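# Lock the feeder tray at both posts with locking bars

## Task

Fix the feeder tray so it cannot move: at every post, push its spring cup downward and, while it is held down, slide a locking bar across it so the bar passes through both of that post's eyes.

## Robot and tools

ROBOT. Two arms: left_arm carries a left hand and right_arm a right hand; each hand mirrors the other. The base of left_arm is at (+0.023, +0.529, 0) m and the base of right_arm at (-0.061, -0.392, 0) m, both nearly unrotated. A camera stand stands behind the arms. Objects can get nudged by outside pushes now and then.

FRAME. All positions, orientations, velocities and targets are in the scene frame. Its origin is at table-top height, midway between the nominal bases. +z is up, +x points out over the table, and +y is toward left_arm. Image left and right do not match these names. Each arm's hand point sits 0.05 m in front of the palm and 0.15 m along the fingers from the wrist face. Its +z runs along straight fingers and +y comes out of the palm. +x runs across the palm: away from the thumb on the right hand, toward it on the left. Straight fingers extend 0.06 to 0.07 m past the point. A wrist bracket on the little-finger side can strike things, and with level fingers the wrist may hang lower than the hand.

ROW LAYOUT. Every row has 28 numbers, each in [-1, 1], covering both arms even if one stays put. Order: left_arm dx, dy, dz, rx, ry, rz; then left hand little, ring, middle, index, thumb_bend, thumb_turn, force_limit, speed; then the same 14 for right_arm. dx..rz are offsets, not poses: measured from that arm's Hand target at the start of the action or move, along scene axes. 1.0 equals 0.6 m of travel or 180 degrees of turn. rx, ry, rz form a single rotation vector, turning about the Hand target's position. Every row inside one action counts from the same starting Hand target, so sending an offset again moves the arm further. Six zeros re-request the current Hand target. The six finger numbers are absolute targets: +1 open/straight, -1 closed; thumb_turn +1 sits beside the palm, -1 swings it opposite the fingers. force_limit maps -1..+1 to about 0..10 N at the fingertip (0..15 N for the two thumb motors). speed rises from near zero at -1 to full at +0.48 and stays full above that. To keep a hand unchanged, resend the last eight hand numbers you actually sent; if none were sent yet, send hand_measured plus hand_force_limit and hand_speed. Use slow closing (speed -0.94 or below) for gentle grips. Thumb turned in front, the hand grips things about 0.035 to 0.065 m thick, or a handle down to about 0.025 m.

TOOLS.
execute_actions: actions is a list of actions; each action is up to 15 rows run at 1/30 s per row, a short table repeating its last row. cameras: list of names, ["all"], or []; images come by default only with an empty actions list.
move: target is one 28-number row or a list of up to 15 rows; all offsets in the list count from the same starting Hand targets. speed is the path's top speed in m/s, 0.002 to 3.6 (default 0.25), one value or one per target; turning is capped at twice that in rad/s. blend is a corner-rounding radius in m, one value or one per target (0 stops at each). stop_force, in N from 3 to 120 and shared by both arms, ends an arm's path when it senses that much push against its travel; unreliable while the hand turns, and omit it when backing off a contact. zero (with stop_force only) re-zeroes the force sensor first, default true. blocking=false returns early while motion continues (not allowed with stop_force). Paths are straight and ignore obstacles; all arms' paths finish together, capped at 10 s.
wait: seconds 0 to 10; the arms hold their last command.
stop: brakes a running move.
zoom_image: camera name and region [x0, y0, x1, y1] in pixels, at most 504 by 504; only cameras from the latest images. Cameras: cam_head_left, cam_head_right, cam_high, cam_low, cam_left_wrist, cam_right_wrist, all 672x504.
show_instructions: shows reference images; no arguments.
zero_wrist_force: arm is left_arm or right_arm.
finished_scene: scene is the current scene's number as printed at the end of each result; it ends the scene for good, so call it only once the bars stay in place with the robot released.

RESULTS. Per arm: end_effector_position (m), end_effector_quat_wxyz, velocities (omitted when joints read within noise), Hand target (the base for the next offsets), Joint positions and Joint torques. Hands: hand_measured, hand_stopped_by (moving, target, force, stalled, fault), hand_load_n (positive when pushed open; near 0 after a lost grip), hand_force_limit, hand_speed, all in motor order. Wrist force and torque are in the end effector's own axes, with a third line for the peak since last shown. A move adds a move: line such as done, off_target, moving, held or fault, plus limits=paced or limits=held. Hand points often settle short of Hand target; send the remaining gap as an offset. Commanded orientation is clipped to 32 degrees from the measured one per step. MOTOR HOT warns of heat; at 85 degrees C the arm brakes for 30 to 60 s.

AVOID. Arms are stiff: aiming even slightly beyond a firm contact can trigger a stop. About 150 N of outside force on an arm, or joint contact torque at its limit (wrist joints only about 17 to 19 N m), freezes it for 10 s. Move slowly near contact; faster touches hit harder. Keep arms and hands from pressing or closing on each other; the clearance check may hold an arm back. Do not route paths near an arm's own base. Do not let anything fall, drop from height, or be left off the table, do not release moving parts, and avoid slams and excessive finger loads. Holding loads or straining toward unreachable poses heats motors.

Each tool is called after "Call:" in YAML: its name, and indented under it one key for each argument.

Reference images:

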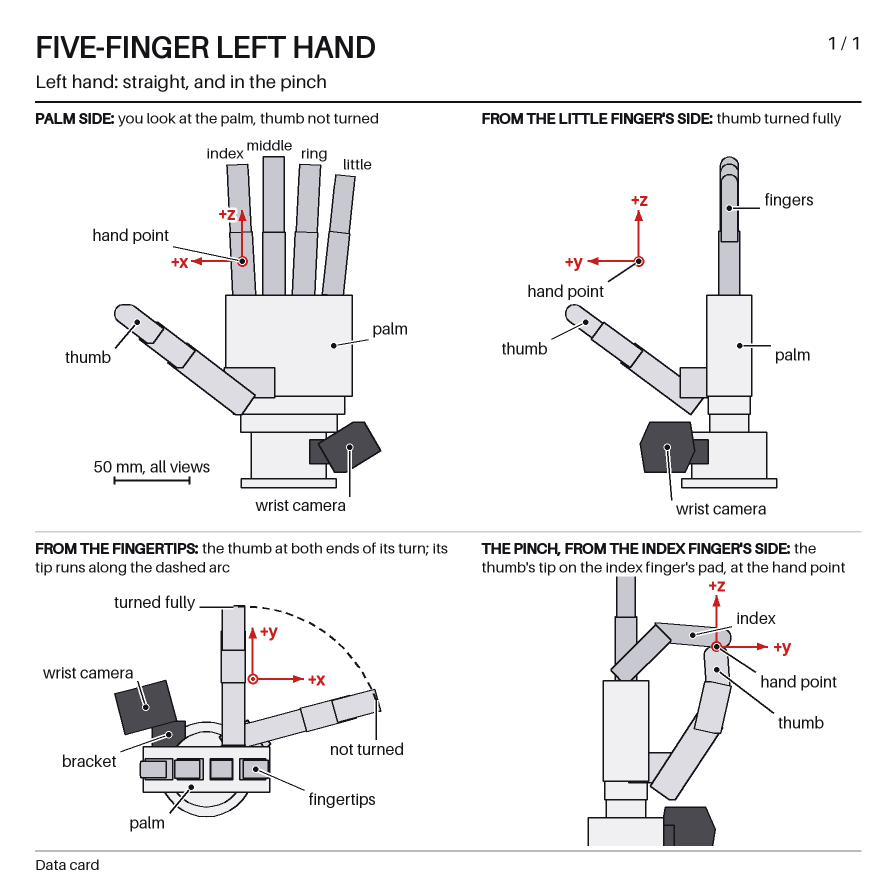

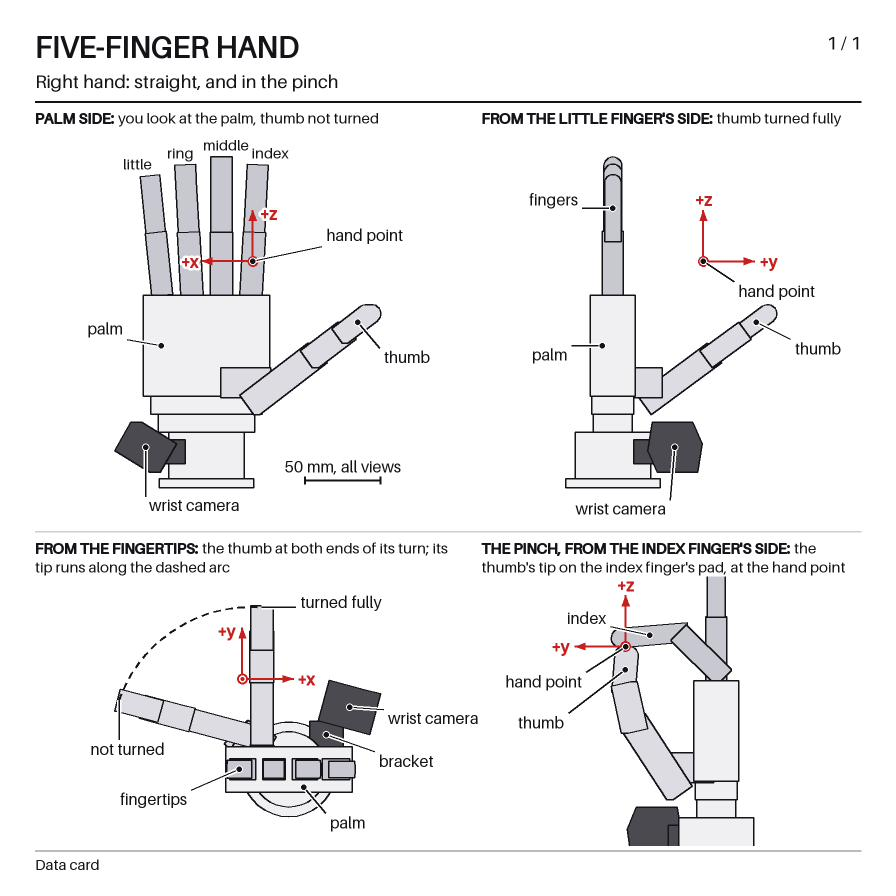

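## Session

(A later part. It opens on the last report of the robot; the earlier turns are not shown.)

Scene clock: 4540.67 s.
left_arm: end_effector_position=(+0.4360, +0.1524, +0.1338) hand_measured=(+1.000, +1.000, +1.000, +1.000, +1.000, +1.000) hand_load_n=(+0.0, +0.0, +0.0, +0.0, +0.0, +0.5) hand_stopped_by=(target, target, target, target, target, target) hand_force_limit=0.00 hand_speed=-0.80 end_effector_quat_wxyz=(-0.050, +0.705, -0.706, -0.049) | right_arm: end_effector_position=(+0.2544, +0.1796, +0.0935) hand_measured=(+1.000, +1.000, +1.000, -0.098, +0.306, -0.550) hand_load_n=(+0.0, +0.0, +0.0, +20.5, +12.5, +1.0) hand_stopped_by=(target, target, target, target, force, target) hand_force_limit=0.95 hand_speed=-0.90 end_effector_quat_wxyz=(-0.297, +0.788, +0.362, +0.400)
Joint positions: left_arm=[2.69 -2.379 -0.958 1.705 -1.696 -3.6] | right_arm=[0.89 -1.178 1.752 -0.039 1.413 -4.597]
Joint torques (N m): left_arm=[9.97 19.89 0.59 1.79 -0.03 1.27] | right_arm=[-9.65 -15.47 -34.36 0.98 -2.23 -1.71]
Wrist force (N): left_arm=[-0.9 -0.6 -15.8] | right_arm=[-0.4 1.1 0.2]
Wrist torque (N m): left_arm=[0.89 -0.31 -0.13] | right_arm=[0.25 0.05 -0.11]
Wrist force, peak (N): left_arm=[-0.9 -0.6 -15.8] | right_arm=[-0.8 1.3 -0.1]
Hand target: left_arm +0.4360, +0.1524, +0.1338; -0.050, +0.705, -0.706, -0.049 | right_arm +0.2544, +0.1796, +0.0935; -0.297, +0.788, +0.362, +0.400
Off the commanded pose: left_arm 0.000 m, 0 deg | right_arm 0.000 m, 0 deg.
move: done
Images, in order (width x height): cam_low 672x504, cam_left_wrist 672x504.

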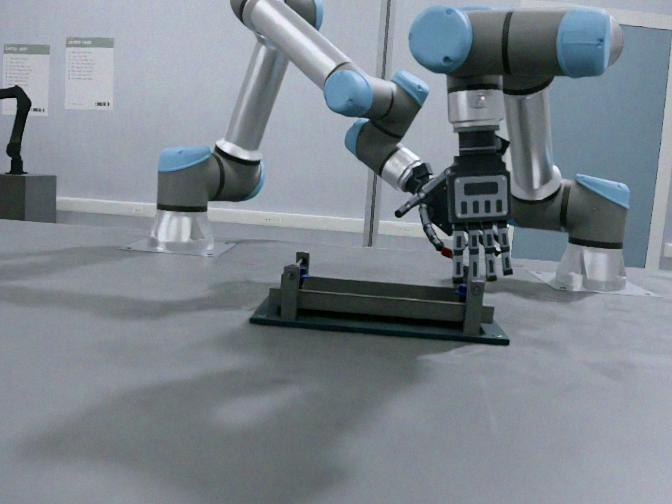

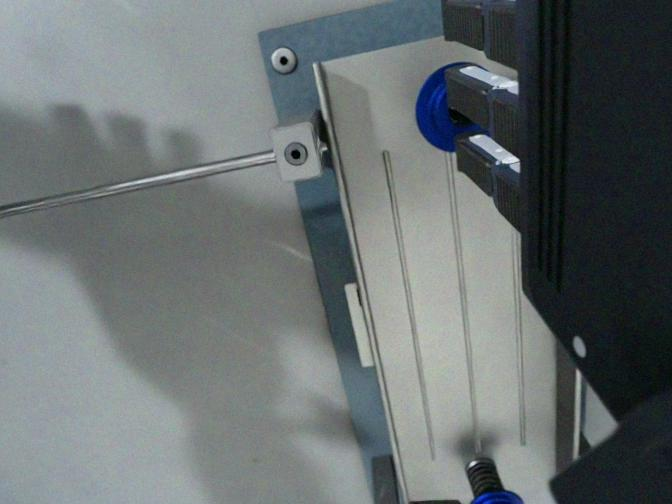

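Call:
move:
  target:
    - [0,0,0.03,0,0,0,1,1,1,1,1,1,0,-0.8,0,0,0,0,0,0,1,1,1,-0.1,0.1,-0.55,0.95,-0.9]
    - [-0.0017,0.003,0.03,0,0,0,1,1,1,1,1,1,0,-0.8,0,0,0,0,0,0,1,1,1,-0.1,0.1,-0.55,0.95,-0.9]
    - [-0.0017,0.003,-0.001,0,0,0,1,1,1,1,1,1,0,-0.8,0,0,0,0,0,0,1,1,1,-0.1,0.1,-0.55,0.95,-0.9]
  speed: 0.03
  cameras: ["cam_low","cam_left_wrist"]

Call:
zoom_image:
  camera: "cam_low"
  region: [448, 255, 484, 300]

Call:
zoom_image:
  camera: "cam_left_wrist"
  region: [380, 30, 530, 180]

Scene clock: 4586.27 s.
left_arm: end_effector_position=(+0.4350, +0.1542, +0.1334) hand_measured=(+1.000, +1.000, +1.000, +1.000, +1.000, +1.000) hand_load_n=(+0.0, +0.0, +1.0, +0.5, +0.0, +0.0) hand_stopped_by=(target, target, target, target, target, target) hand_force_limit=0.00 hand_speed=-0.80 end_effector_quat_wxyz=(-0.050, +0.705, -0.706, -0.049) | right_arm: end_effector_position=(+0.2544, +0.1796, +0.0935) hand_measured=(+1.000, +1.000, +1.000, -0.098, +0.306, -0.550) hand_load_n=(+0.0, +0.0, +0.0, +21.0, +12.5, +1.0) hand_stopped_by=(target, target, target, target, force, target) hand_force_limit=0.95 hand_speed=-0.90 end_effector_quat_wxyz=(-0.297, +0.788, +0.362, +0.400)
Joint positions: left_arm=[2.692 -2.374 -0.968 1.711 -1.696 -3.598] | right_arm=[0.89 -1.178 1.752 -0.039 1.413 -4.597]
Joint torques (N m): left_arm=[9.09 4.36 -8.27 2.41 -0.54 1.33] | right_arm=[-9.62 -15.26 -34.13 1.01 -2.19 -1.68]
Wrist force (N): left_arm=[0.3 -9.2 -53.9] | right_arm=[-0.5 0.9 0.0]
Wrist torque (N m): left_arm=[3.38 -0.88 0.08] | right_arm=[0.24 0.07 -0.12]
Wrist force, peak (N): left_arm=[0.3 -9.2 -53.9] | right_arm=[-0.4 1.5 0.1]
Hand target: left_arm +0.4350, +0.1542, +0.1332; -0.050, +0.705, -0.706, -0.049 | right_arm +0.2544, +0.1796, +0.0935; -0.297, +0.788, +0.362, +0.400
Off the commanded pose: left_arm 0.000 m, 0 deg | right_arm 0.000 m, 0 deg.
move: done
Images, in order (width x height): cam_low 672x504, cam_left_wrist 672x504.

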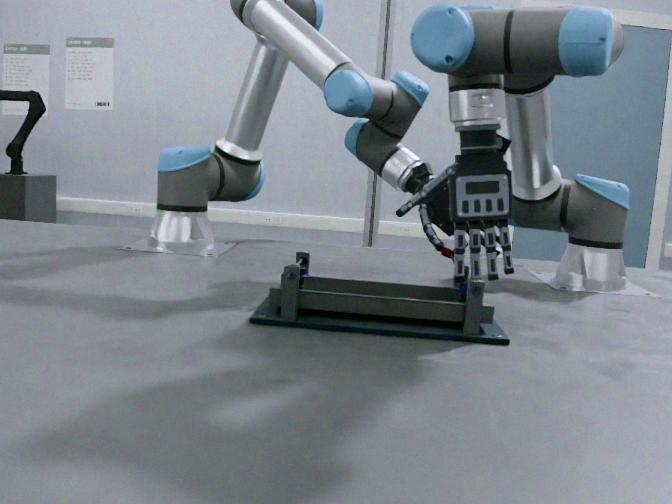

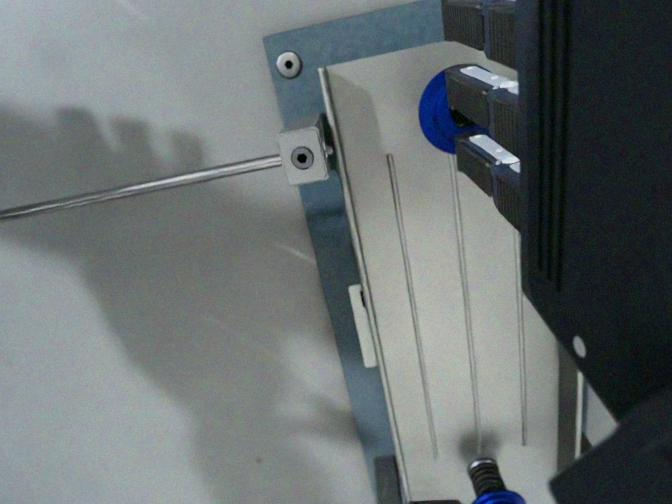

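Scaled by 11.200 from the camera's 672x504 image, which has a finer 960x720 frame.

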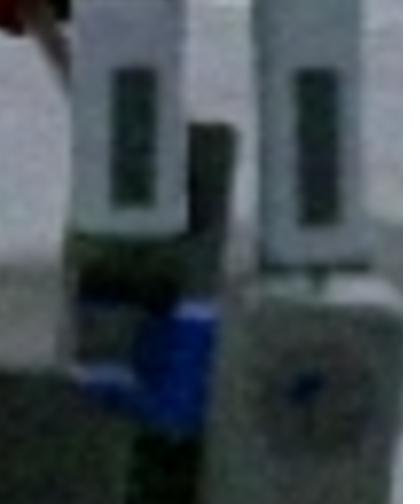

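Scaled by 3.360 from the camera's 672x504 image, which has a finer 960x720 frame.

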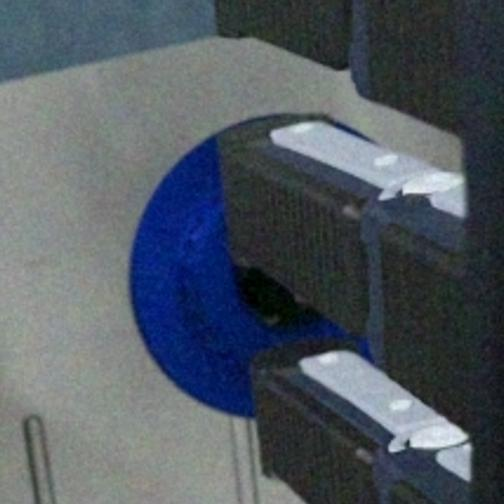

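Call:
move:
  target: [0,0,0.03,0,0,0,1,1,1,1,1,1,0,-0.8,0,0,0,0,0,0,1,1,1,-0.1,0.1,-0.55,0.95,-0.9]
  speed: 0.03
  cameras: ["cam_low","cam_left_wrist"]

Call:
zoom_image:
  camera: "cam_low"
  region: [448, 245, 492, 300]

Call:
zoom_image:
  camera: "cam_left_wrist"
  region: [380, 30, 530, 180]

Scene clock: 4625.43 s.
left_arm: end_effector_position=(+0.4350, +0.1542, +0.1511) hand_measured=(+1.000, +1.000, +1.000, +1.000, +1.000, +1.000) hand_load_n=(+0.0, +0.0, +0.0, +0.0, +0.0, +0.0) hand_stopped_by=(target, target, target, target, target, target) hand_force_limit=0.00 hand_speed=-0.80 end_effector_quat_wxyz=(-0.049, +0.705, -0.706, -0.049) | right_arm: end_effector_position=(+0.2544, +0.1796, +0.0935) hand_measured=(+1.000, +1.000, +1.000, -0.098, +0.306, -0.550) hand_load_n=(+0.0, +0.0, +0.0, +21.0, +12.5, +1.0) hand_stopped_by=(target, target, target, target, force, target) hand_force_limit=0.95 hand_speed=-0.90 end_effector_quat_wxyz=(-0.297, +0.788, +0.362, +0.400)
Joint positions: left_arm=[2.692 -2.365 -0.939 1.672 -1.696 -3.598] | right_arm=[0.89 -1.178 1.752 -0.039 1.413 -4.597]
Joint torques (N m): left_arm=[6.8 72.81 30.85 -5.35 1.1 1.13] | right_arm=[-9.82 -15.28 -34.56 1.03 -2.15 -1.7]
Wrist force (N): left_arm=[-0.3 -0.2 -1.7] | right_arm=[-0.4 0.9 0.1]
Wrist torque (N m): left_arm=[0.05 0.00 -0.11] | right_arm=[0.24 0.05 -0.12]
Wrist force, peak (N): left_arm=[0.3 -9.9 -56.6] | right_arm=[-0.8 1.3 0.1]
Hand target: left_arm +0.4350, +0.1542, +0.1512; -0.050, +0.705, -0.706, -0.049 | right_arm +0.2544, +0.1796, +0.0935; -0.297, +0.788, +0.362, +0.400
Off the commanded pose: left_arm 0.000 m, 0 deg | right_arm 0.000 m, 0 deg.
move: done
Images, in order (width x height): cam_low 672x504, cam_left_wrist 672x504.

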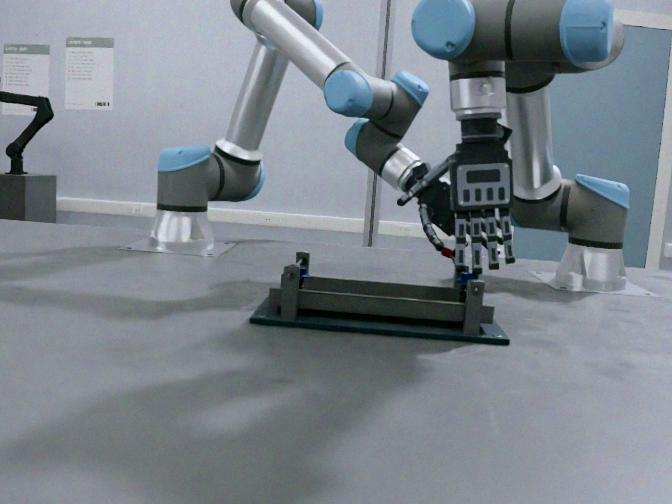

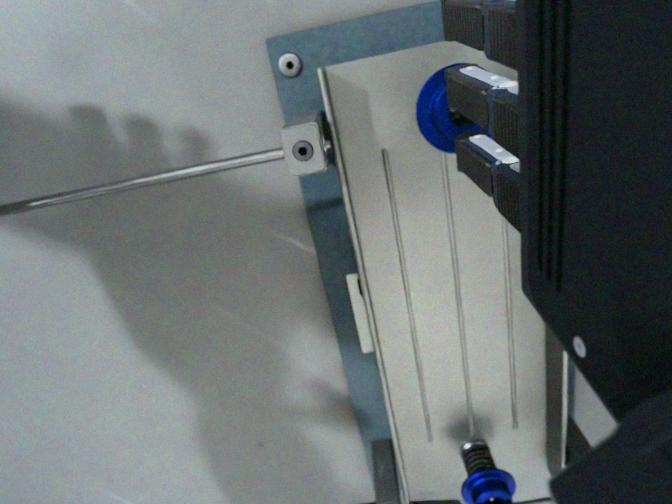

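Scaled by 9.164 from the camera's 672x504 image, which has a finer 960x720 frame.

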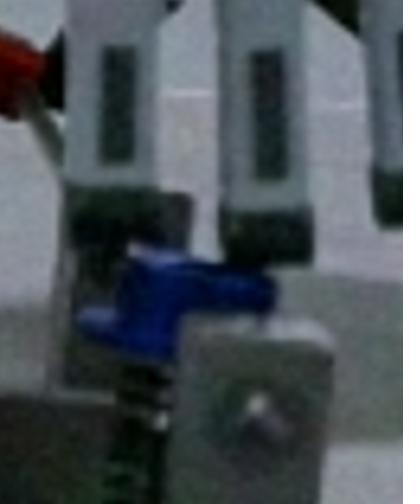

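Scaled by 3.360 from the camera's 672x504 image, which has a finer 960x720 frame.

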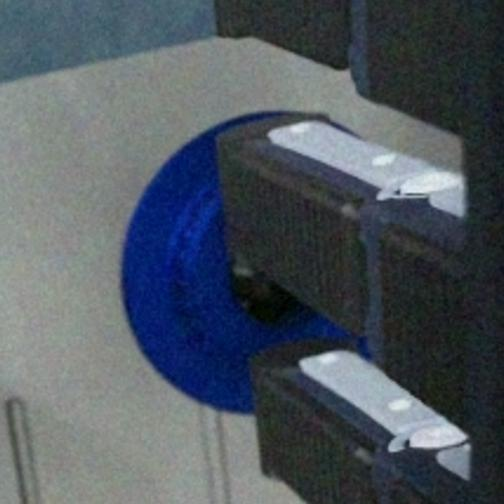

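Call:
move:
  target: [0,0,-0.029,0,0,0,1,1,1,1,1,1,0,-0.8,0,0,0,0,0,0,1,1,1,-0.1,0.1,-0.55,0.95,-0.9]
  speed: 0.02
  stop_force: 16
  cameras: ["cam_low","cam_left_wrist"]

Call:
zoom_image:
  camera: "cam_low"
  region: [448, 255, 484, 300]

Call:
zoom_image:
  camera: "cam_left_wrist"
  region: [380, 30, 530, 180]

Scene clock: 4644.30 s.
left_arm: end_effector_position=(+0.4350, +0.1542, +0.1364) hand_measured=(+1.000, +1.000, +1.000, +1.000, +1.000, +1.000) hand_load_n=(+0.0, +0.0, +0.0, +0.0, +0.0, +0.0) hand_stopped_by=(target, target, target, target, target, target) hand_force_limit=0.00 hand_speed=-0.80 end_effector_quat_wxyz=(-0.050, +0.705, -0.706, -0.049) | right_arm: end_effector_position=(+0.2544, +0.1796, +0.0935) hand_measured=(+1.000, +1.000, +1.000, -0.098, +0.306, -0.550) hand_load_n=(+0.0, +0.0, +0.0, +21.0, +12.5, +1.0) hand_stopped_by=(target, target, target, target, force, target) hand_force_limit=0.95 hand_speed=-0.90 end_effector_quat_wxyz=(-0.297, +0.788, +0.362, +0.400)
Joint positions: left_arm=[2.692 -2.372 -0.963 1.704 -1.696 -3.598] | right_arm=[0.89 -1.178 1.752 -0.039 1.413 -4.597]
Joint torques (N m): left_arm=[-8.42 63.06 26.55 -4.03 -1.43 -0.66] | right_arm=[-9.57 -15.02 -34.11 1.04 -2.29 -1.7]
Wrist force (N): left_arm=[-0.2 -0.7 -15.3] | right_arm=[-0.6 1.1 0.1]
Wrist torque (N m): left_arm=[0.87 -0.27 -0.09] | right_arm=[0.27 0.08 -0.12]
Wrist force, peak (N): left_arm=[-1.9 -0.6 -24.5] | right_arm=[-0.5 1.4 0.2]
Hand target: left_arm +0.4350, +0.1542, +0.1364; -0.050, +0.705, -0.706, -0.049 (not the last commanded pose) | right_arm +0.2544, +0.1796, +0.0935; -0.297, +0.788, +0.362, +0.400
Off the commanded pose: left_arm 0.003 m, 0 deg | right_arm 0.000 m, 0 deg.
move: contact (left_arm)
Images, in order (width x height): cam_low 672x504, cam_left_wrist 672x504.

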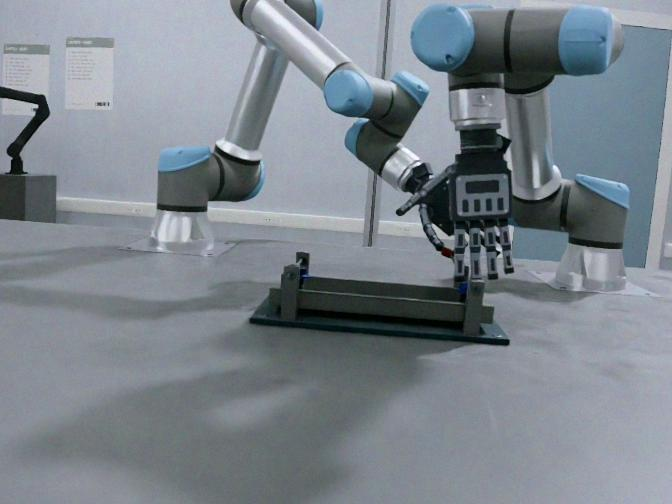

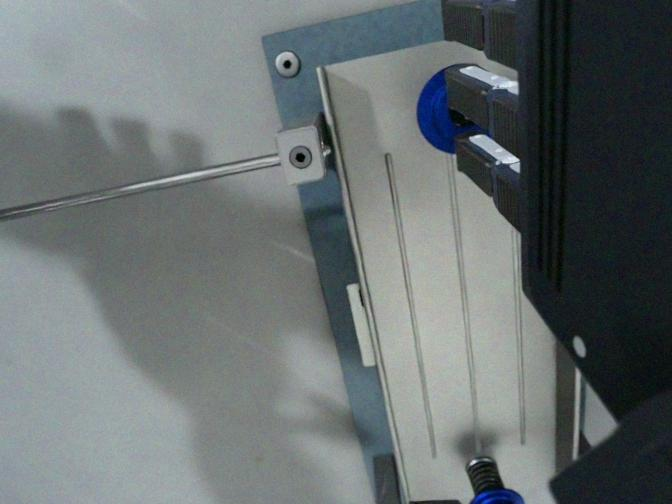

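Scaled by 11.200 from the camera's 672x504 image, which has a finer 960x720 frame.

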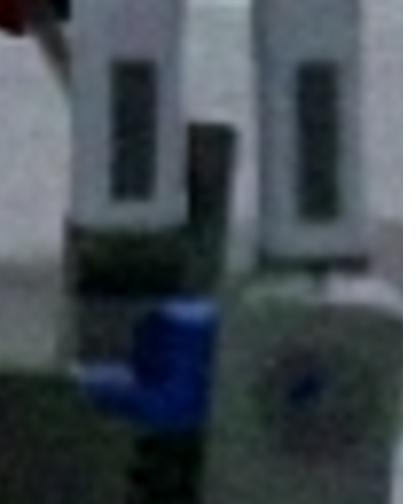

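Scaled by 3.360 from the camera's 672x504 image, which has a finer 960x720 frame.

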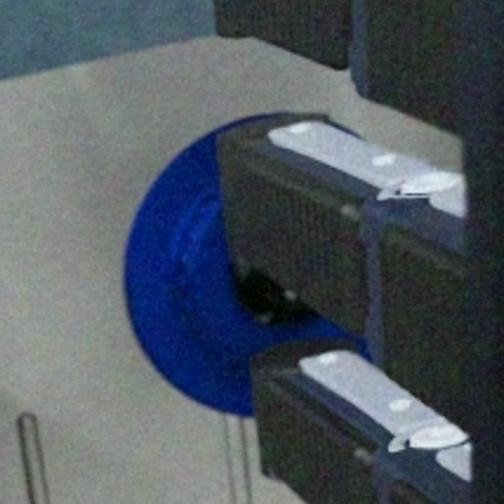

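Call:
wait:
  seconds: 0
  cameras: ["cam_head_left","cam_high","cam_right_wrist"]

Scene clock: 4678.53 s.
left_arm: end_effector_position=(+0.4350, +0.1542, +0.1364) hand_measured=(+1.000, +1.000, +1.000, +1.000, +1.000, +1.000) hand_load_n=(+0.0, +0.0, +0.0, +0.0, +0.0, +0.0) hand_stopped_by=(target, target, target, target, target, target) hand_force_limit=0.00 hand_speed=-0.80 end_effector_quat_wxyz=(-0.050, +0.705, -0.706, -0.049) | right_arm: end_effector_position=(+0.2544, +0.1796, +0.0935) hand_measured=(+1.000, +1.000, +1.000, -0.098, +0.306, -0.550) hand_load_n=(-0.5, +0.0, +0.0, +21.0, +12.0, +0.5) hand_stopped_by=(target, target, target, target, force, target) hand_force_limit=0.95 hand_speed=-0.90 end_effector_quat_wxyz=(-0.297, +0.788, +0.362, +0.400)
Joint positions: left_arm=[2.692 -2.372 -0.963 1.704 -1.696 -3.598] | right_arm=[0.89 -1.178 1.752 -0.039 1.413 -4.597]
Joint torques (N m): left_arm=[-8.17 63.07 25.85 -4.06 -1.26 -0.3] | right_arm=[-9.65 -15.45 -34.42 0.97 -2.25 -1.65]
Wrist force (N): left_arm=[-0.1 -0.7 -15.6] | right_arm=[-0.5 1.2 -0.1]
Wrist torque (N m): left_arm=[0.88 -0.29 -0.09] | right_arm=[0.30 0.07 -0.11]
Wrist force, peak (N): left_arm=[-0.3 -0.8 -15.9] | right_arm=[-0.5 1.3 0.3]
Hand target: left_arm +0.4350, +0.1542, +0.1364; -0.050, +0.705, -0.706, -0.049 (not the last commanded pose) | right_arm +0.2544, +0.1796, +0.0935; -0.297, +0.788, +0.362, +0.400
Off the commanded pose: left_arm 0.003 m, 0 deg | right_arm 0.000 m, 0 deg.
Images, in order (width x height): cam_head_left 672x504, cam_high 672x504, cam_right_wrist 672x504.

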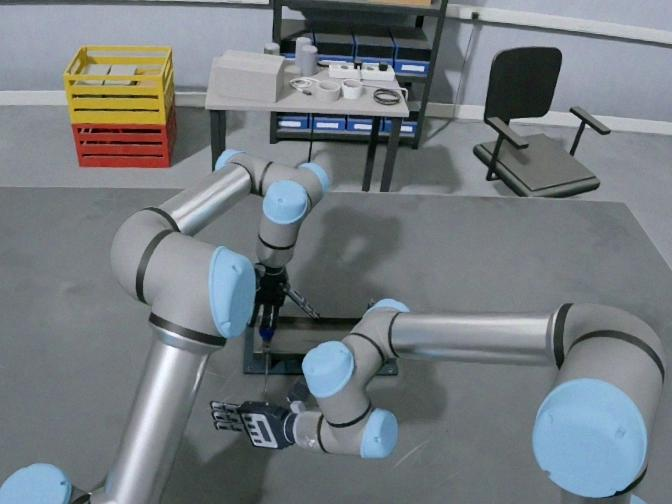

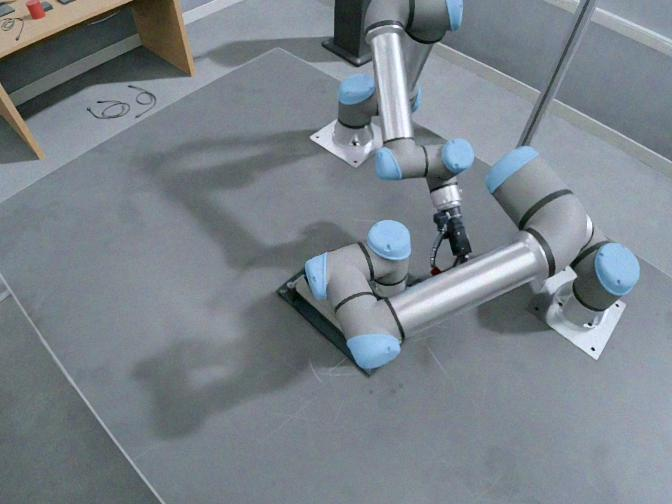

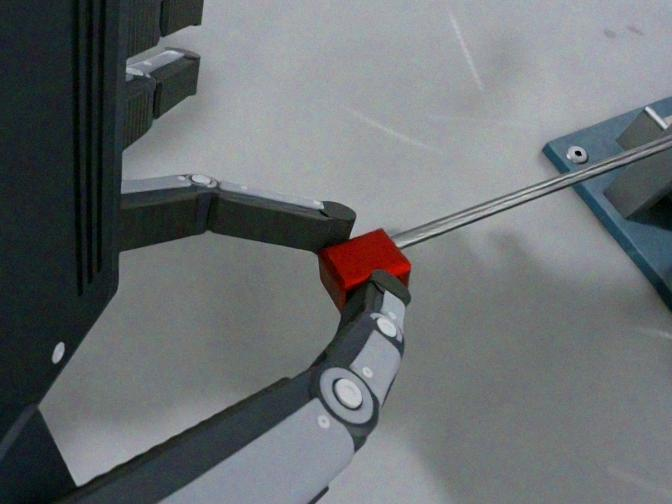

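Call:
wait:
  seconds: 0
  cameras: ["cam_left_wrist","cam_low","cam_head_right"]

Call:
zoom_image:
  camera: "cam_left_wrist"
  region: [440, 90, 500, 140]

Call:
zoom_image:
  camera: "cam_left_wrist"
  region: [440, 440, 540, 504]

Scene clock: 4706.73 s.
left_arm: end_effector_position=(+0.4350, +0.1542, +0.1364) hand_measured=(+1.000, +1.000, +1.000, +1.000, +1.000, +1.000) hand_load_n=(+0.0, +0.0, +0.0, +0.0, +0.0, +0.0) hand_stopped_by=(target, target, target, target, target, target) hand_force_limit=0.00 hand_speed=-0.80 end_effector_quat_wxyz=(-0.050, +0.705, -0.706, -0.049) | right_arm: end_effector_position=(+0.2544, +0.1796, +0.0935) hand_measured=(+1.000, +1.000, +1.000, -0.098, +0.306, -0.550) hand_load_n=(+0.0, +0.0, +0.0, +21.0, +12.0, +1.0) hand_stopped_by=(target, target, target, target, force, target) hand_force_limit=0.95 hand_speed=-0.90 end_effector_quat_wxyz=(-0.297, +0.788, +0.362, +0.400)
Joint positions: left_arm=[2.692 -2.372 -0.963 1.704 -1.696 -3.598] | right_arm=[0.89 -1.178 1.752 -0.039 1.413 -4.597]
Joint torques (N m): left_arm=[-8.58 63.24 26.06 -4.06 -1.05 -0.33] | right_arm=[-9.4 -15.28 -34.41 0.91 -2.22 -1.65]
Wrist force (N): left_arm=[-0.3 -0.7 -15.5] | right_arm=[-0.5 1.3 0.0]
Wrist torque (N m): left_arm=[0.89 -0.27 -0.10] | right_arm=[0.31 0.07 -0.11]
Wrist force, peak (N): left_arm=[-0.2 -0.7 -16.0] | right_arm=[-0.6 1.3 -0.2]
Hand target: left_arm +0.4350, +0.1542, +0.1364; -0.050, +0.705, -0.706, -0.049 (not the last commanded pose) | right_arm +0.2544, +0.1796, +0.0935; -0.297, +0.788, +0.362, +0.400
Off the commanded pose: left_arm 0.003 m, 0 deg | right_arm 0.000 m, 0 deg.
Images, in order (width x height): cam_head_right 672x504, cam_low 672x504, cam_left_wrist 672x504.

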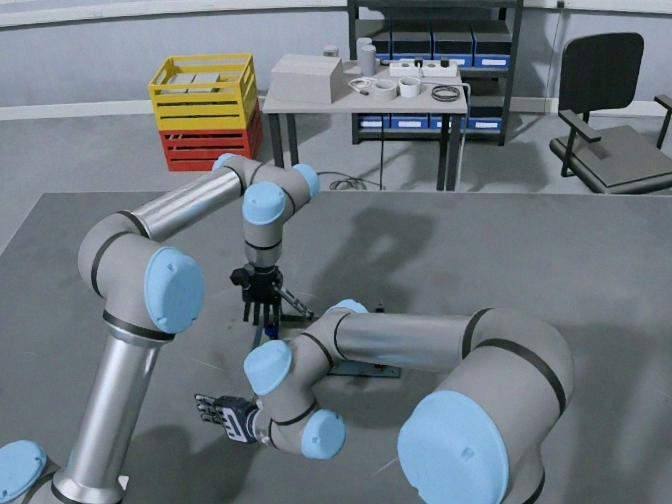

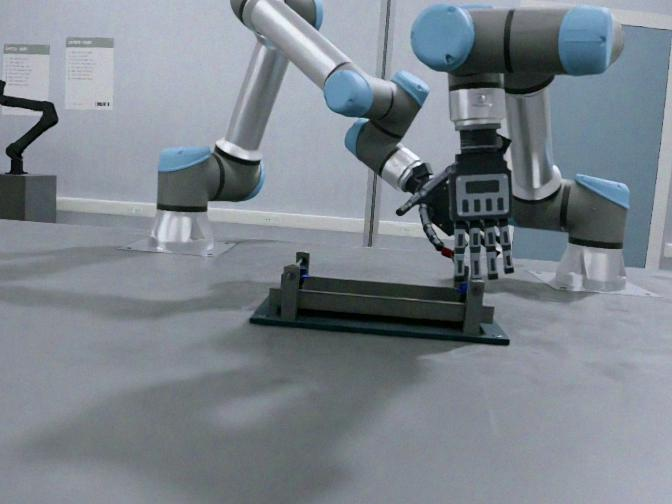

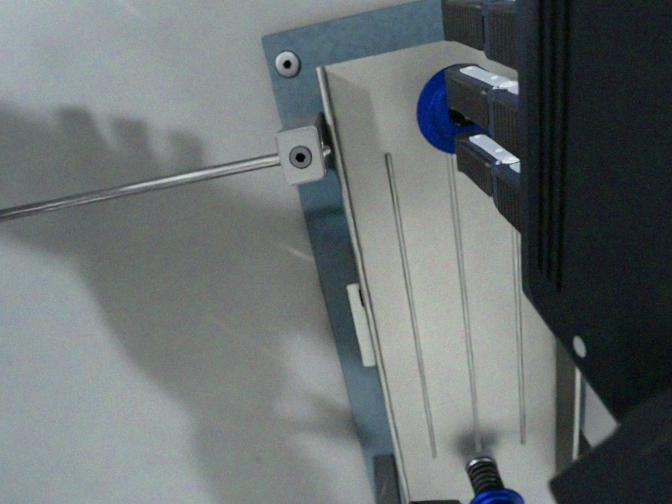

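Scaled by 8.400 from the camera's 672x504 image, which has a finer 960x720 frame.

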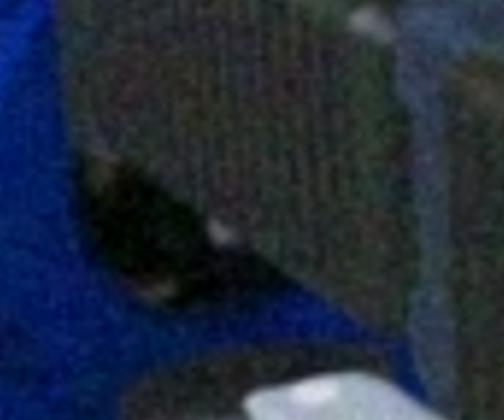

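Scaled by 5.040 from the camera's 672x504 image, which has a finer 960x720 frame.

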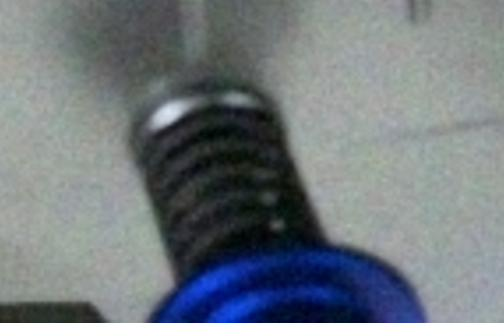

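Call:
move:
  target:
    - [0,0,0.025,0,0,0,1,1,1,1,1,1,0,-0.8,0,0,0,0,0,0,1,1,1,-0.1,0.1,-0.55,0.95,-0.9]
    - [0.0083,-0.001,0.025,0,0,0,1,1,1,1,1,1,0,-0.8,0,0,0,0,0,0,1,1,1,-0.1,0.1,-0.55,0.95,-0.9]
    - [0.0083,-0.001,-0.0043,0,0,0,1,1,1,1,1,1,0,-0.8,0,0,0,0,0,0,1,1,1,-0.1,0.1,-0.55,0.95,-0.9]
  speed: 0.025
  stop_force: 18
  cameras: ["cam_low","cam_left_wrist"]

Call:
zoom_image:
  camera: "cam_low"
  region: [448, 255, 484, 300]

Call:
zoom_image:
  camera: "cam_left_wrist"
  region: [380, 30, 530, 180]

Scene clock: 4729.60 s.
left_arm: end_effector_position=(+0.4400, +0.1536, +0.1344) hand_measured=(+1.000, +1.000, +1.000, +1.000, +1.000, +1.000) hand_load_n=(+0.0, +0.0, +0.0, -0.5, +0.0, +0.0) hand_stopped_by=(target, target, target, target, target, target) hand_force_limit=0.00 hand_speed=-0.80 end_effector_quat_wxyz=(-0.050, +0.705, -0.706, -0.049) | right_arm: end_effector_position=(+0.2544, +0.1796, +0.0935) hand_measured=(+1.000, +1.000, +1.000, -0.098, +0.306, -0.550) hand_load_n=(+0.0, +0.0, +0.0, +21.0, +12.0, +1.0) hand_stopped_by=(target, target, target, target, force, target) hand_force_limit=0.95 hand_speed=-0.90 end_effector_quat_wxyz=(-0.297, +0.788, +0.362, +0.400)
Joint positions: left_arm=[2.695 -2.386 -0.944 1.699 -1.697 -3.596] | right_arm=[0.89 -1.178 1.752 -0.039 1.413 -4.597]
Joint torques (N m): left_arm=[9.48 34.42 17.09 -2.34 -1.56 1.35] | right_arm=[-9.98 -15.04 -34.25 0.91 -2.32 -1.68]
Wrist force (N): left_arm=[1.9 -2.1 -35.3] | right_arm=[-0.5 1.0 0.2]
Wrist torque (N m): left_arm=[2.13 -0.37 0.07] | right_arm=[0.24 0.05 -0.12]
Wrist force, peak (N): left_arm=[1.9 -2.6 -36.4] | right_arm=[-0.6 1.4 0.0]
Hand target: left_arm +0.4400, +0.1536, +0.1344; -0.050, +0.705, -0.706, -0.049 (not the last commanded pose) | right_arm +0.2544, +0.1796, +0.0935; -0.297, +0.788, +0.362, +0.400
Off the commanded pose: left_arm 0.001 m, 0 deg | right_arm 0.000 m, 0 deg.
move: contact (left_arm); path passed 2 of 3 targets
Images, in order (width x height): cam_low 672x504, cam_left_wrist 672x504.

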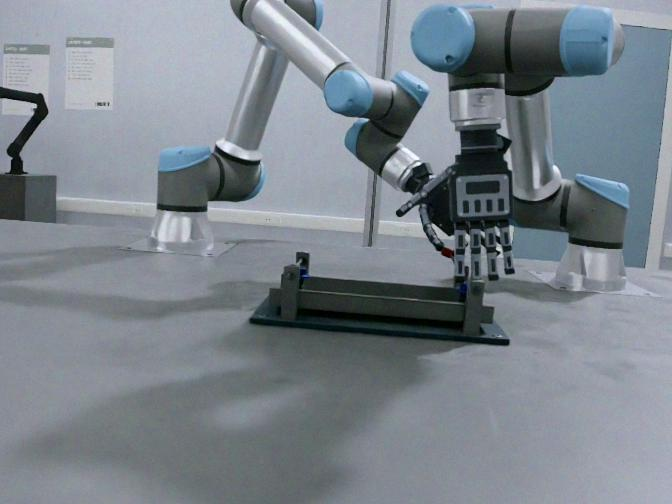

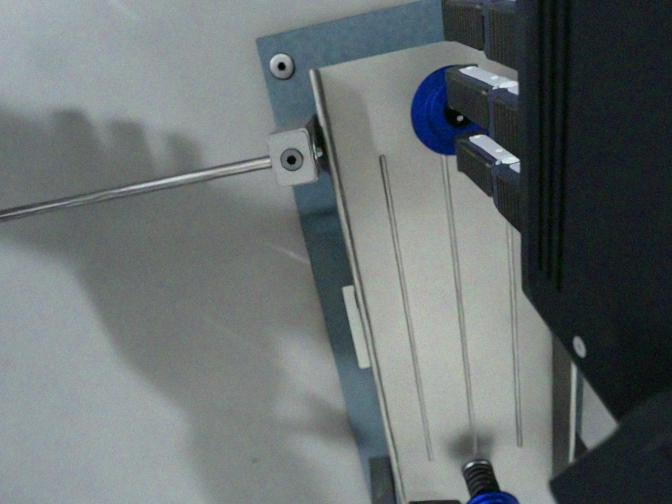

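Scaled by 11.200 from the camera's 672x504 image, which has a finer 960x720 frame.

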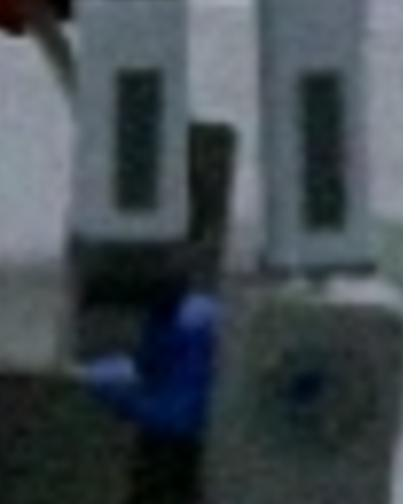

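Scaled by 3.360 from the camera's 672x504 image, which has a finer 960x720 frame.

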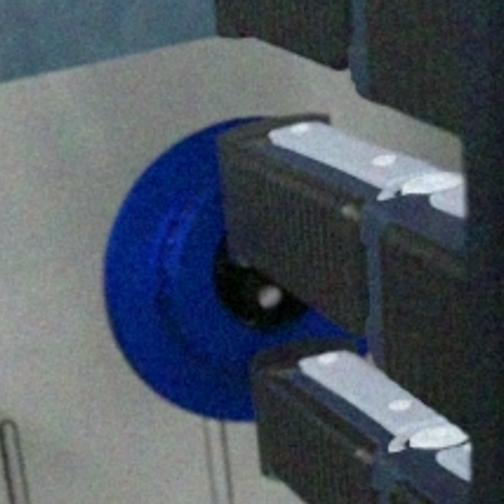

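Call:
zoom_image:
  camera: "cam_left_wrist"
  region: [430, 85, 500, 145]

Call:
zoom_image:
  camera: "cam_left_wrist"
  region: [440, 444, 540, 504]

Scaled by 7.200 from the camera's 672x504 image, which has a finer 960x720 frame.

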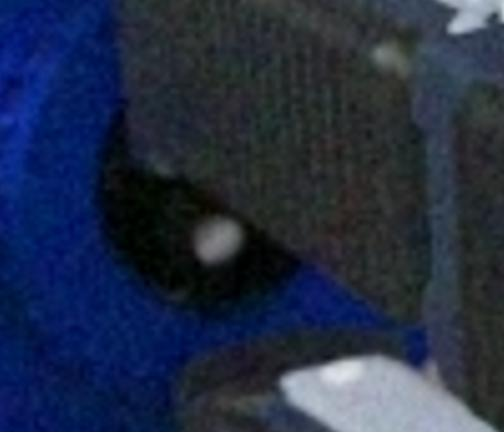

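Scaled by 5.040 from the camera's 672x504 image, which has a finer 960x720 frame.

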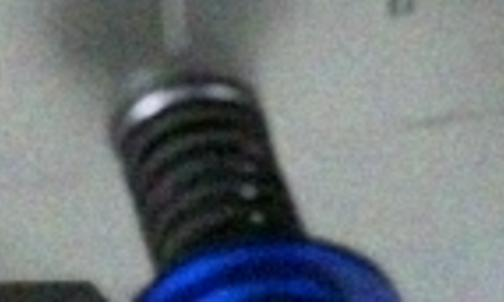

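Call:
move:
  target:
    - [0,0,0.028,0,0,0,1,1,1,1,1,1,0,-0.8,0,0,0,0,0,0,1,1,1,-0.1,0.1,-0.55,0.95,-0.9]
    - [-0.0067,-0.0015,0.028,0,0,0,1,1,1,1,1,1,0,-0.8,0,0,0,0,0,0,1,1,1,-0.1,0.1,-0.55,0.95,-0.9]
    - [-0.0067,-0.0015,-0.001,0,0,0,1,1,1,1,1,1,0,-0.8,0,0,0,0,0,0,1,1,1,-0.1,0.1,-0.55,0.95,-0.9]
  speed: 0.025
  stop_force: 20
  cameras: ["cam_low","cam_left_wrist"]

Call:
zoom_image:
  camera: "cam_low"
  region: [448, 255, 484, 300]

Call:
zoom_image:
  camera: "cam_left_wrist"
  region: [430, 85, 500, 145]

Scene clock: 4812.63 s.
left_arm: end_effector_position=(+0.4399, +0.1536, +0.1363) hand_measured=(+1.000, +1.000, +1.000, +1.000, +1.000, +1.000) hand_load_n=(+0.5, +0.0, -2.5, +0.0, +0.0, +0.0) hand_stopped_by=(target, target, target, target, target, target) hand_force_limit=0.00 hand_speed=-0.80 end_effector_quat_wxyz=(-0.049, +0.705, -0.706, -0.049) | right_arm: end_effector_position=(+0.2544, +0.1796, +0.0935) hand_measured=(+1.000, +1.000, +1.000, -0.098, +0.306, -0.550) hand_load_n=(+0.0, +0.0, +0.0, +21.0, +12.0, +1.0) hand_stopped_by=(target, target, target, target, force, target) hand_force_limit=0.95 hand_speed=-0.90 end_effector_quat_wxyz=(-0.297, +0.788, +0.362, +0.400)
Joint positions: left_arm=[2.695 -2.385 -0.941 1.695 -1.697 -3.596] | right_arm=[0.89 -1.178 1.752 -0.039 1.413 -4.597]
Joint torques (N m): left_arm=[3.35 20.8 2.02 2.21 -1.23 1.14] | right_arm=[-9.27 -14.95 -34.01 0.9 -2.16 -1.7]
Wrist force (N): left_arm=[-2.3 2.4 -14.0] | right_arm=[-0.6 1.1 0.1]
Wrist torque (N m): left_arm=[0.72 -0.42 -0.28] | right_arm=[0.27 0.08 -0.12]
Wrist force, peak (N): left_arm=[1.9 -2.2 -35.6] | right_arm=[-0.6 1.5 -0.3]
Hand target: left_arm +0.4399, +0.1536, +0.1363; -0.049, +0.705, -0.706, -0.049 (not the last commanded pose) | right_arm +0.2544, +0.1796, +0.0935; -0.297, +0.788, +0.362, +0.400
Off the commanded pose: left_arm 0.005 m, 0 deg | right_arm 0.000 m, 0 deg.
move: contact (left_arm); path passed 0 of 3 targets
Images, in order (width x height): cam_low 672x504, cam_left_wrist 672x504.

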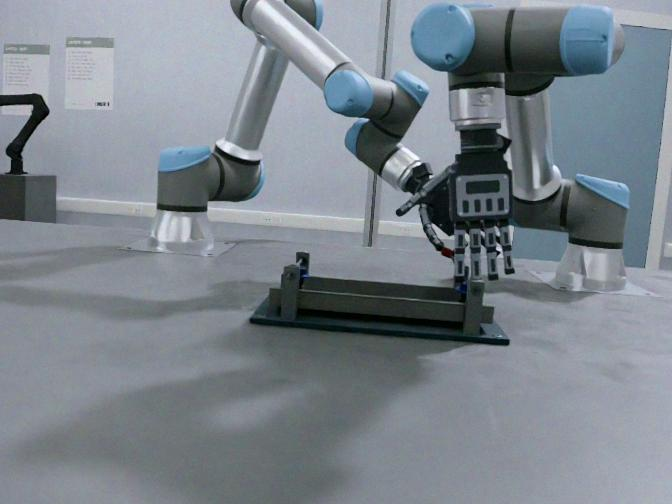

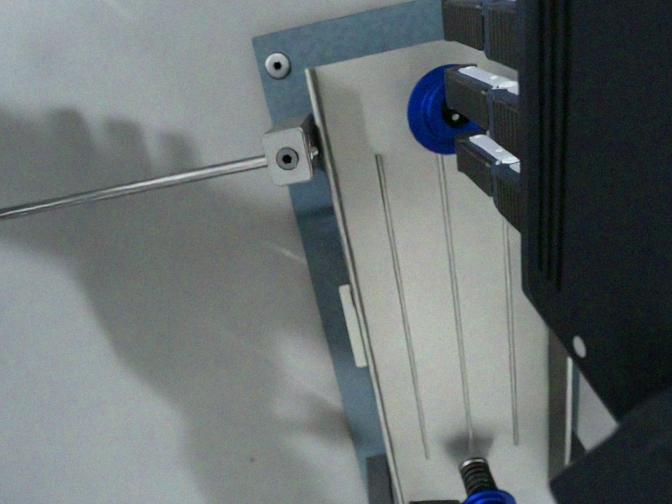

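Scaled by 11.200 from the camera's 672x504 image, which has a finer 960x720 frame.

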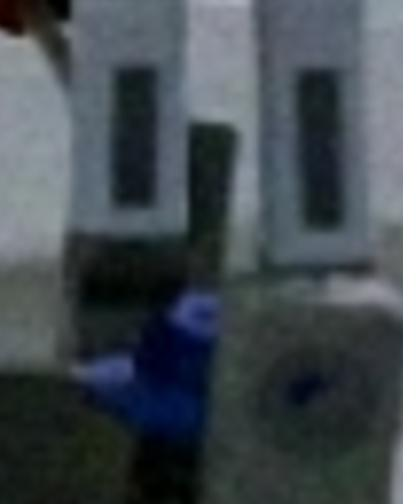

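Scaled by 7.200 from the camera's 672x504 image, which has a finer 960x720 frame.

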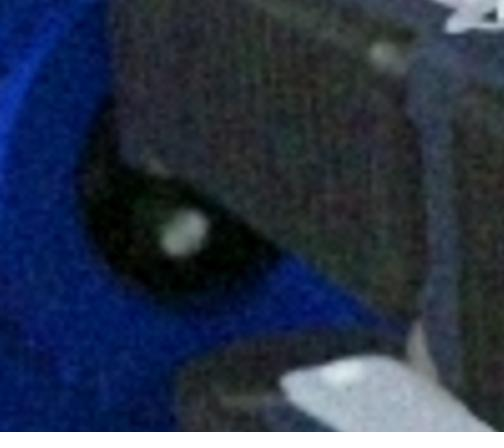

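Call:
move:
  target:
    - [0,0,0.028,0,0,0,1,1,1,1,1,1,0,-0.8,0,0,0,0,0,0,1,1,1,-0.1,0.1,-0.55,0.95,-0.9]
    - [-0.0065,-0.0012,0.028,0,0,0,1,1,1,1,1,1,0,-0.8,0,0,0,0,0,0,1,1,1,-0.1,0.1,-0.55,0.95,-0.9]
  speed: 0.03

Call:
move:
  target: [0,0,-0.032,0,0,0,1,1,1,1,1,1,0,-0.8,0,0,0,0,0,0,1,1,1,-0.1,0.1,-0.55,0.95,-0.9]
  speed: 0.02
  stop_force: 20
  cameras: ["cam_low","cam_left_wrist"]

Call:
zoom_image:
  camera: "cam_low"
  region: [448, 255, 484, 300]

Call:
zoom_image:
  camera: "cam_left_wrist"
  region: [430, 85, 500, 145]

Scene clock: 4824.53 s.
left_arm: end_effector_position=(+0.4361, +0.1529, +0.1531) hand_measured=(+1.000, +1.000, +1.000, +1.000, +1.000, +1.000) hand_load_n=(+0.0, +0.0, +0.0, +0.0, +0.0, +0.0) hand_stopped_by=(target, target, target, target, target, target) hand_force_limit=0.00 hand_speed=-0.80 end_effector_quat_wxyz=(-0.049, +0.705, -0.706, -0.049) | right_arm: end_effector_position=(+0.2544, +0.1796, +0.0935) hand_measured=(+1.000, +1.000, +1.000, -0.098, +0.306, -0.550) hand_load_n=(+0.0, +0.0, +0.0, +21.0, +12.5, +1.0) hand_stopped_by=(target, target, target, target, force, target) hand_force_limit=0.95 hand_speed=-0.90 end_effector_quat_wxyz=(-0.297, +0.788, +0.362, +0.400)
Joint positions: left_arm=[2.691 -2.369 -0.926 1.663 -1.696 -3.6] | right_arm=[0.89 -1.178 1.752 -0.039 1.413 -4.597]
Joint torques (N m): left_arm=[-9.01 75.21 2.24 0.44 1.58 -0.92] | right_arm=[-9.46 -15.18 -34.17 0.82 -2.25 -1.67]
Wrist force (N): left_arm=[-0.3 -0.4 -0.5] | right_arm=[-0.5 1.2 0.0]
Wrist torque (N m): left_arm=[-0.05 0.03 -0.10] | right_arm=[0.28 0.07 -0.12]
Wrist force, peak (N): left_arm=[-2.6 2.2 -14.5] | right_arm=[-0.6 1.5 0.2]
Hand target: left_arm +0.4360, +0.1529, +0.1531; -0.049, +0.705, -0.706, -0.049 | right_arm +0.2544, +0.1796, +0.0935; -0.297, +0.788, +0.362, +0.400
Off the commanded pose: left_arm 0.000 m, 0 deg | right_arm 0.000 m, 0 deg.
move: done

Scene clock: 4826.50 s.
left_arm: end_effector_position=(+0.4360, +0.1529, +0.1339) hand_measured=(+1.000, +1.000, +1.000, +1.000, +1.000, +1.000) hand_load_n=(+0.0, +0.0, +0.5, +0.0, -0.5, +0.0) hand_stopped_by=(target, target, target, target, target, target) hand_force_limit=0.00 hand_speed=-0.80 end_effector_quat_wxyz=(-0.049, +0.705, -0.706, -0.049) | right_arm: end_effector_position=(+0.2544, +0.1796, +0.0935) hand_measured=(+1.000, +1.000, +1.000, -0.098, +0.306, -0.550) hand_load_n=(+0.0, +0.0, +0.0, +21.0, +12.0, +1.0) hand_stopped_by=(target, target, target, target, force, target) hand_force_limit=0.95 hand_speed=-0.90 end_effector_quat_wxyz=(-0.297, +0.788, +0.362, +0.400)
Joint positions: left_arm=[2.691 -2.379 -0.959 1.705 -1.696 -3.6] | right_arm=[0.89 -1.178 1.752 -0.039 1.413 -4.597]
Joint torques (N m): left_arm=[-7.51 18.72 -0.06 1.41 1.52 -0.54] | right_arm=[-9.3 -15.06 -34.02 0.82 -2.26 -1.61]
Wrist force (N): left_arm=[-1.3 -3.5 -16.9] | right_arm=[-0.4 1.2 0.0]
Wrist torque (N m): left_arm=[1.04 -0.32 -0.10] | right_arm=[0.29 0.05 -0.11]
Wrist force, peak (N): left_arm=[-1.4 -3.5 -17.1] | right_arm=[-0.7 1.3 0.3]
Hand target: left_arm +0.4360, +0.1529, +0.1339; -0.049, +0.705, -0.706, -0.049 | right_arm +0.2544, +0.1796, +0.0935; -0.297, +0.788, +0.362, +0.400
Off the commanded pose: left_arm 0.000 m, 0 deg | right_arm 0.000 m, 0 deg.
move: done
Images, in order (width x height): cam_low 672x504, cam_left_wrist 672x504.

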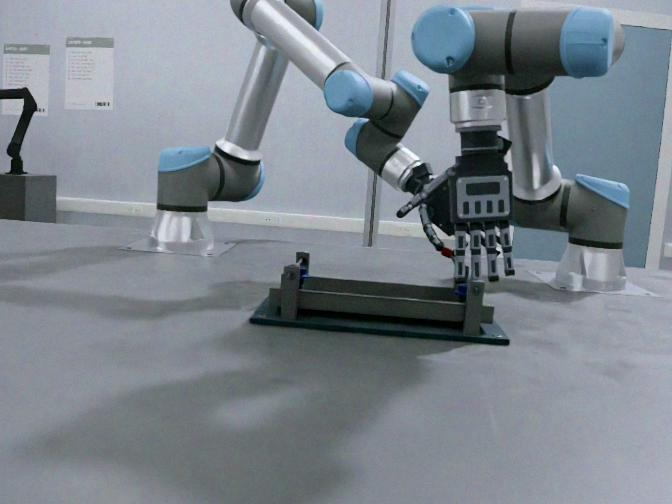

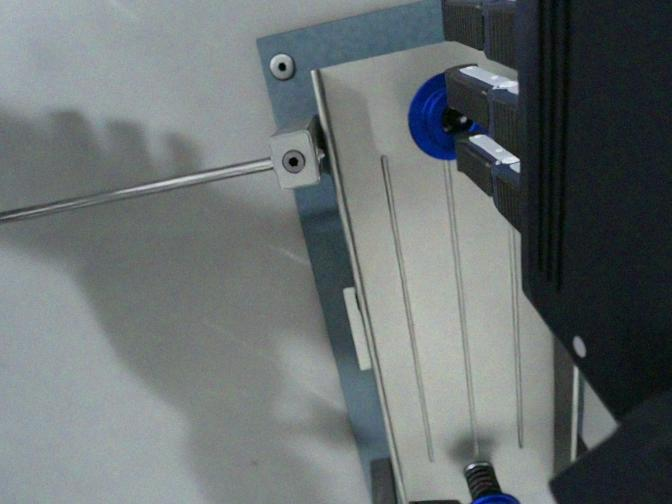

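Scaled by 11.200 from the camera's 672x504 image, which has a finer 960x720 frame.

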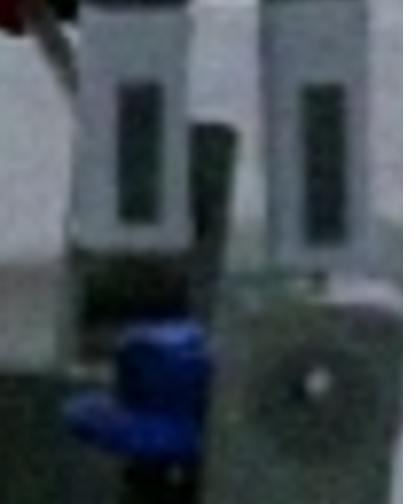

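Scaled by 7.200 from the camera's 672x504 image, which has a finer 960x720 frame.

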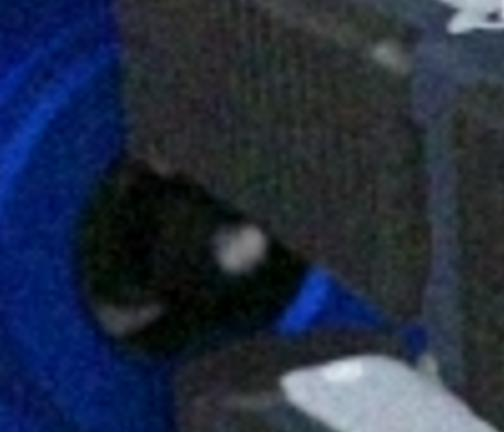

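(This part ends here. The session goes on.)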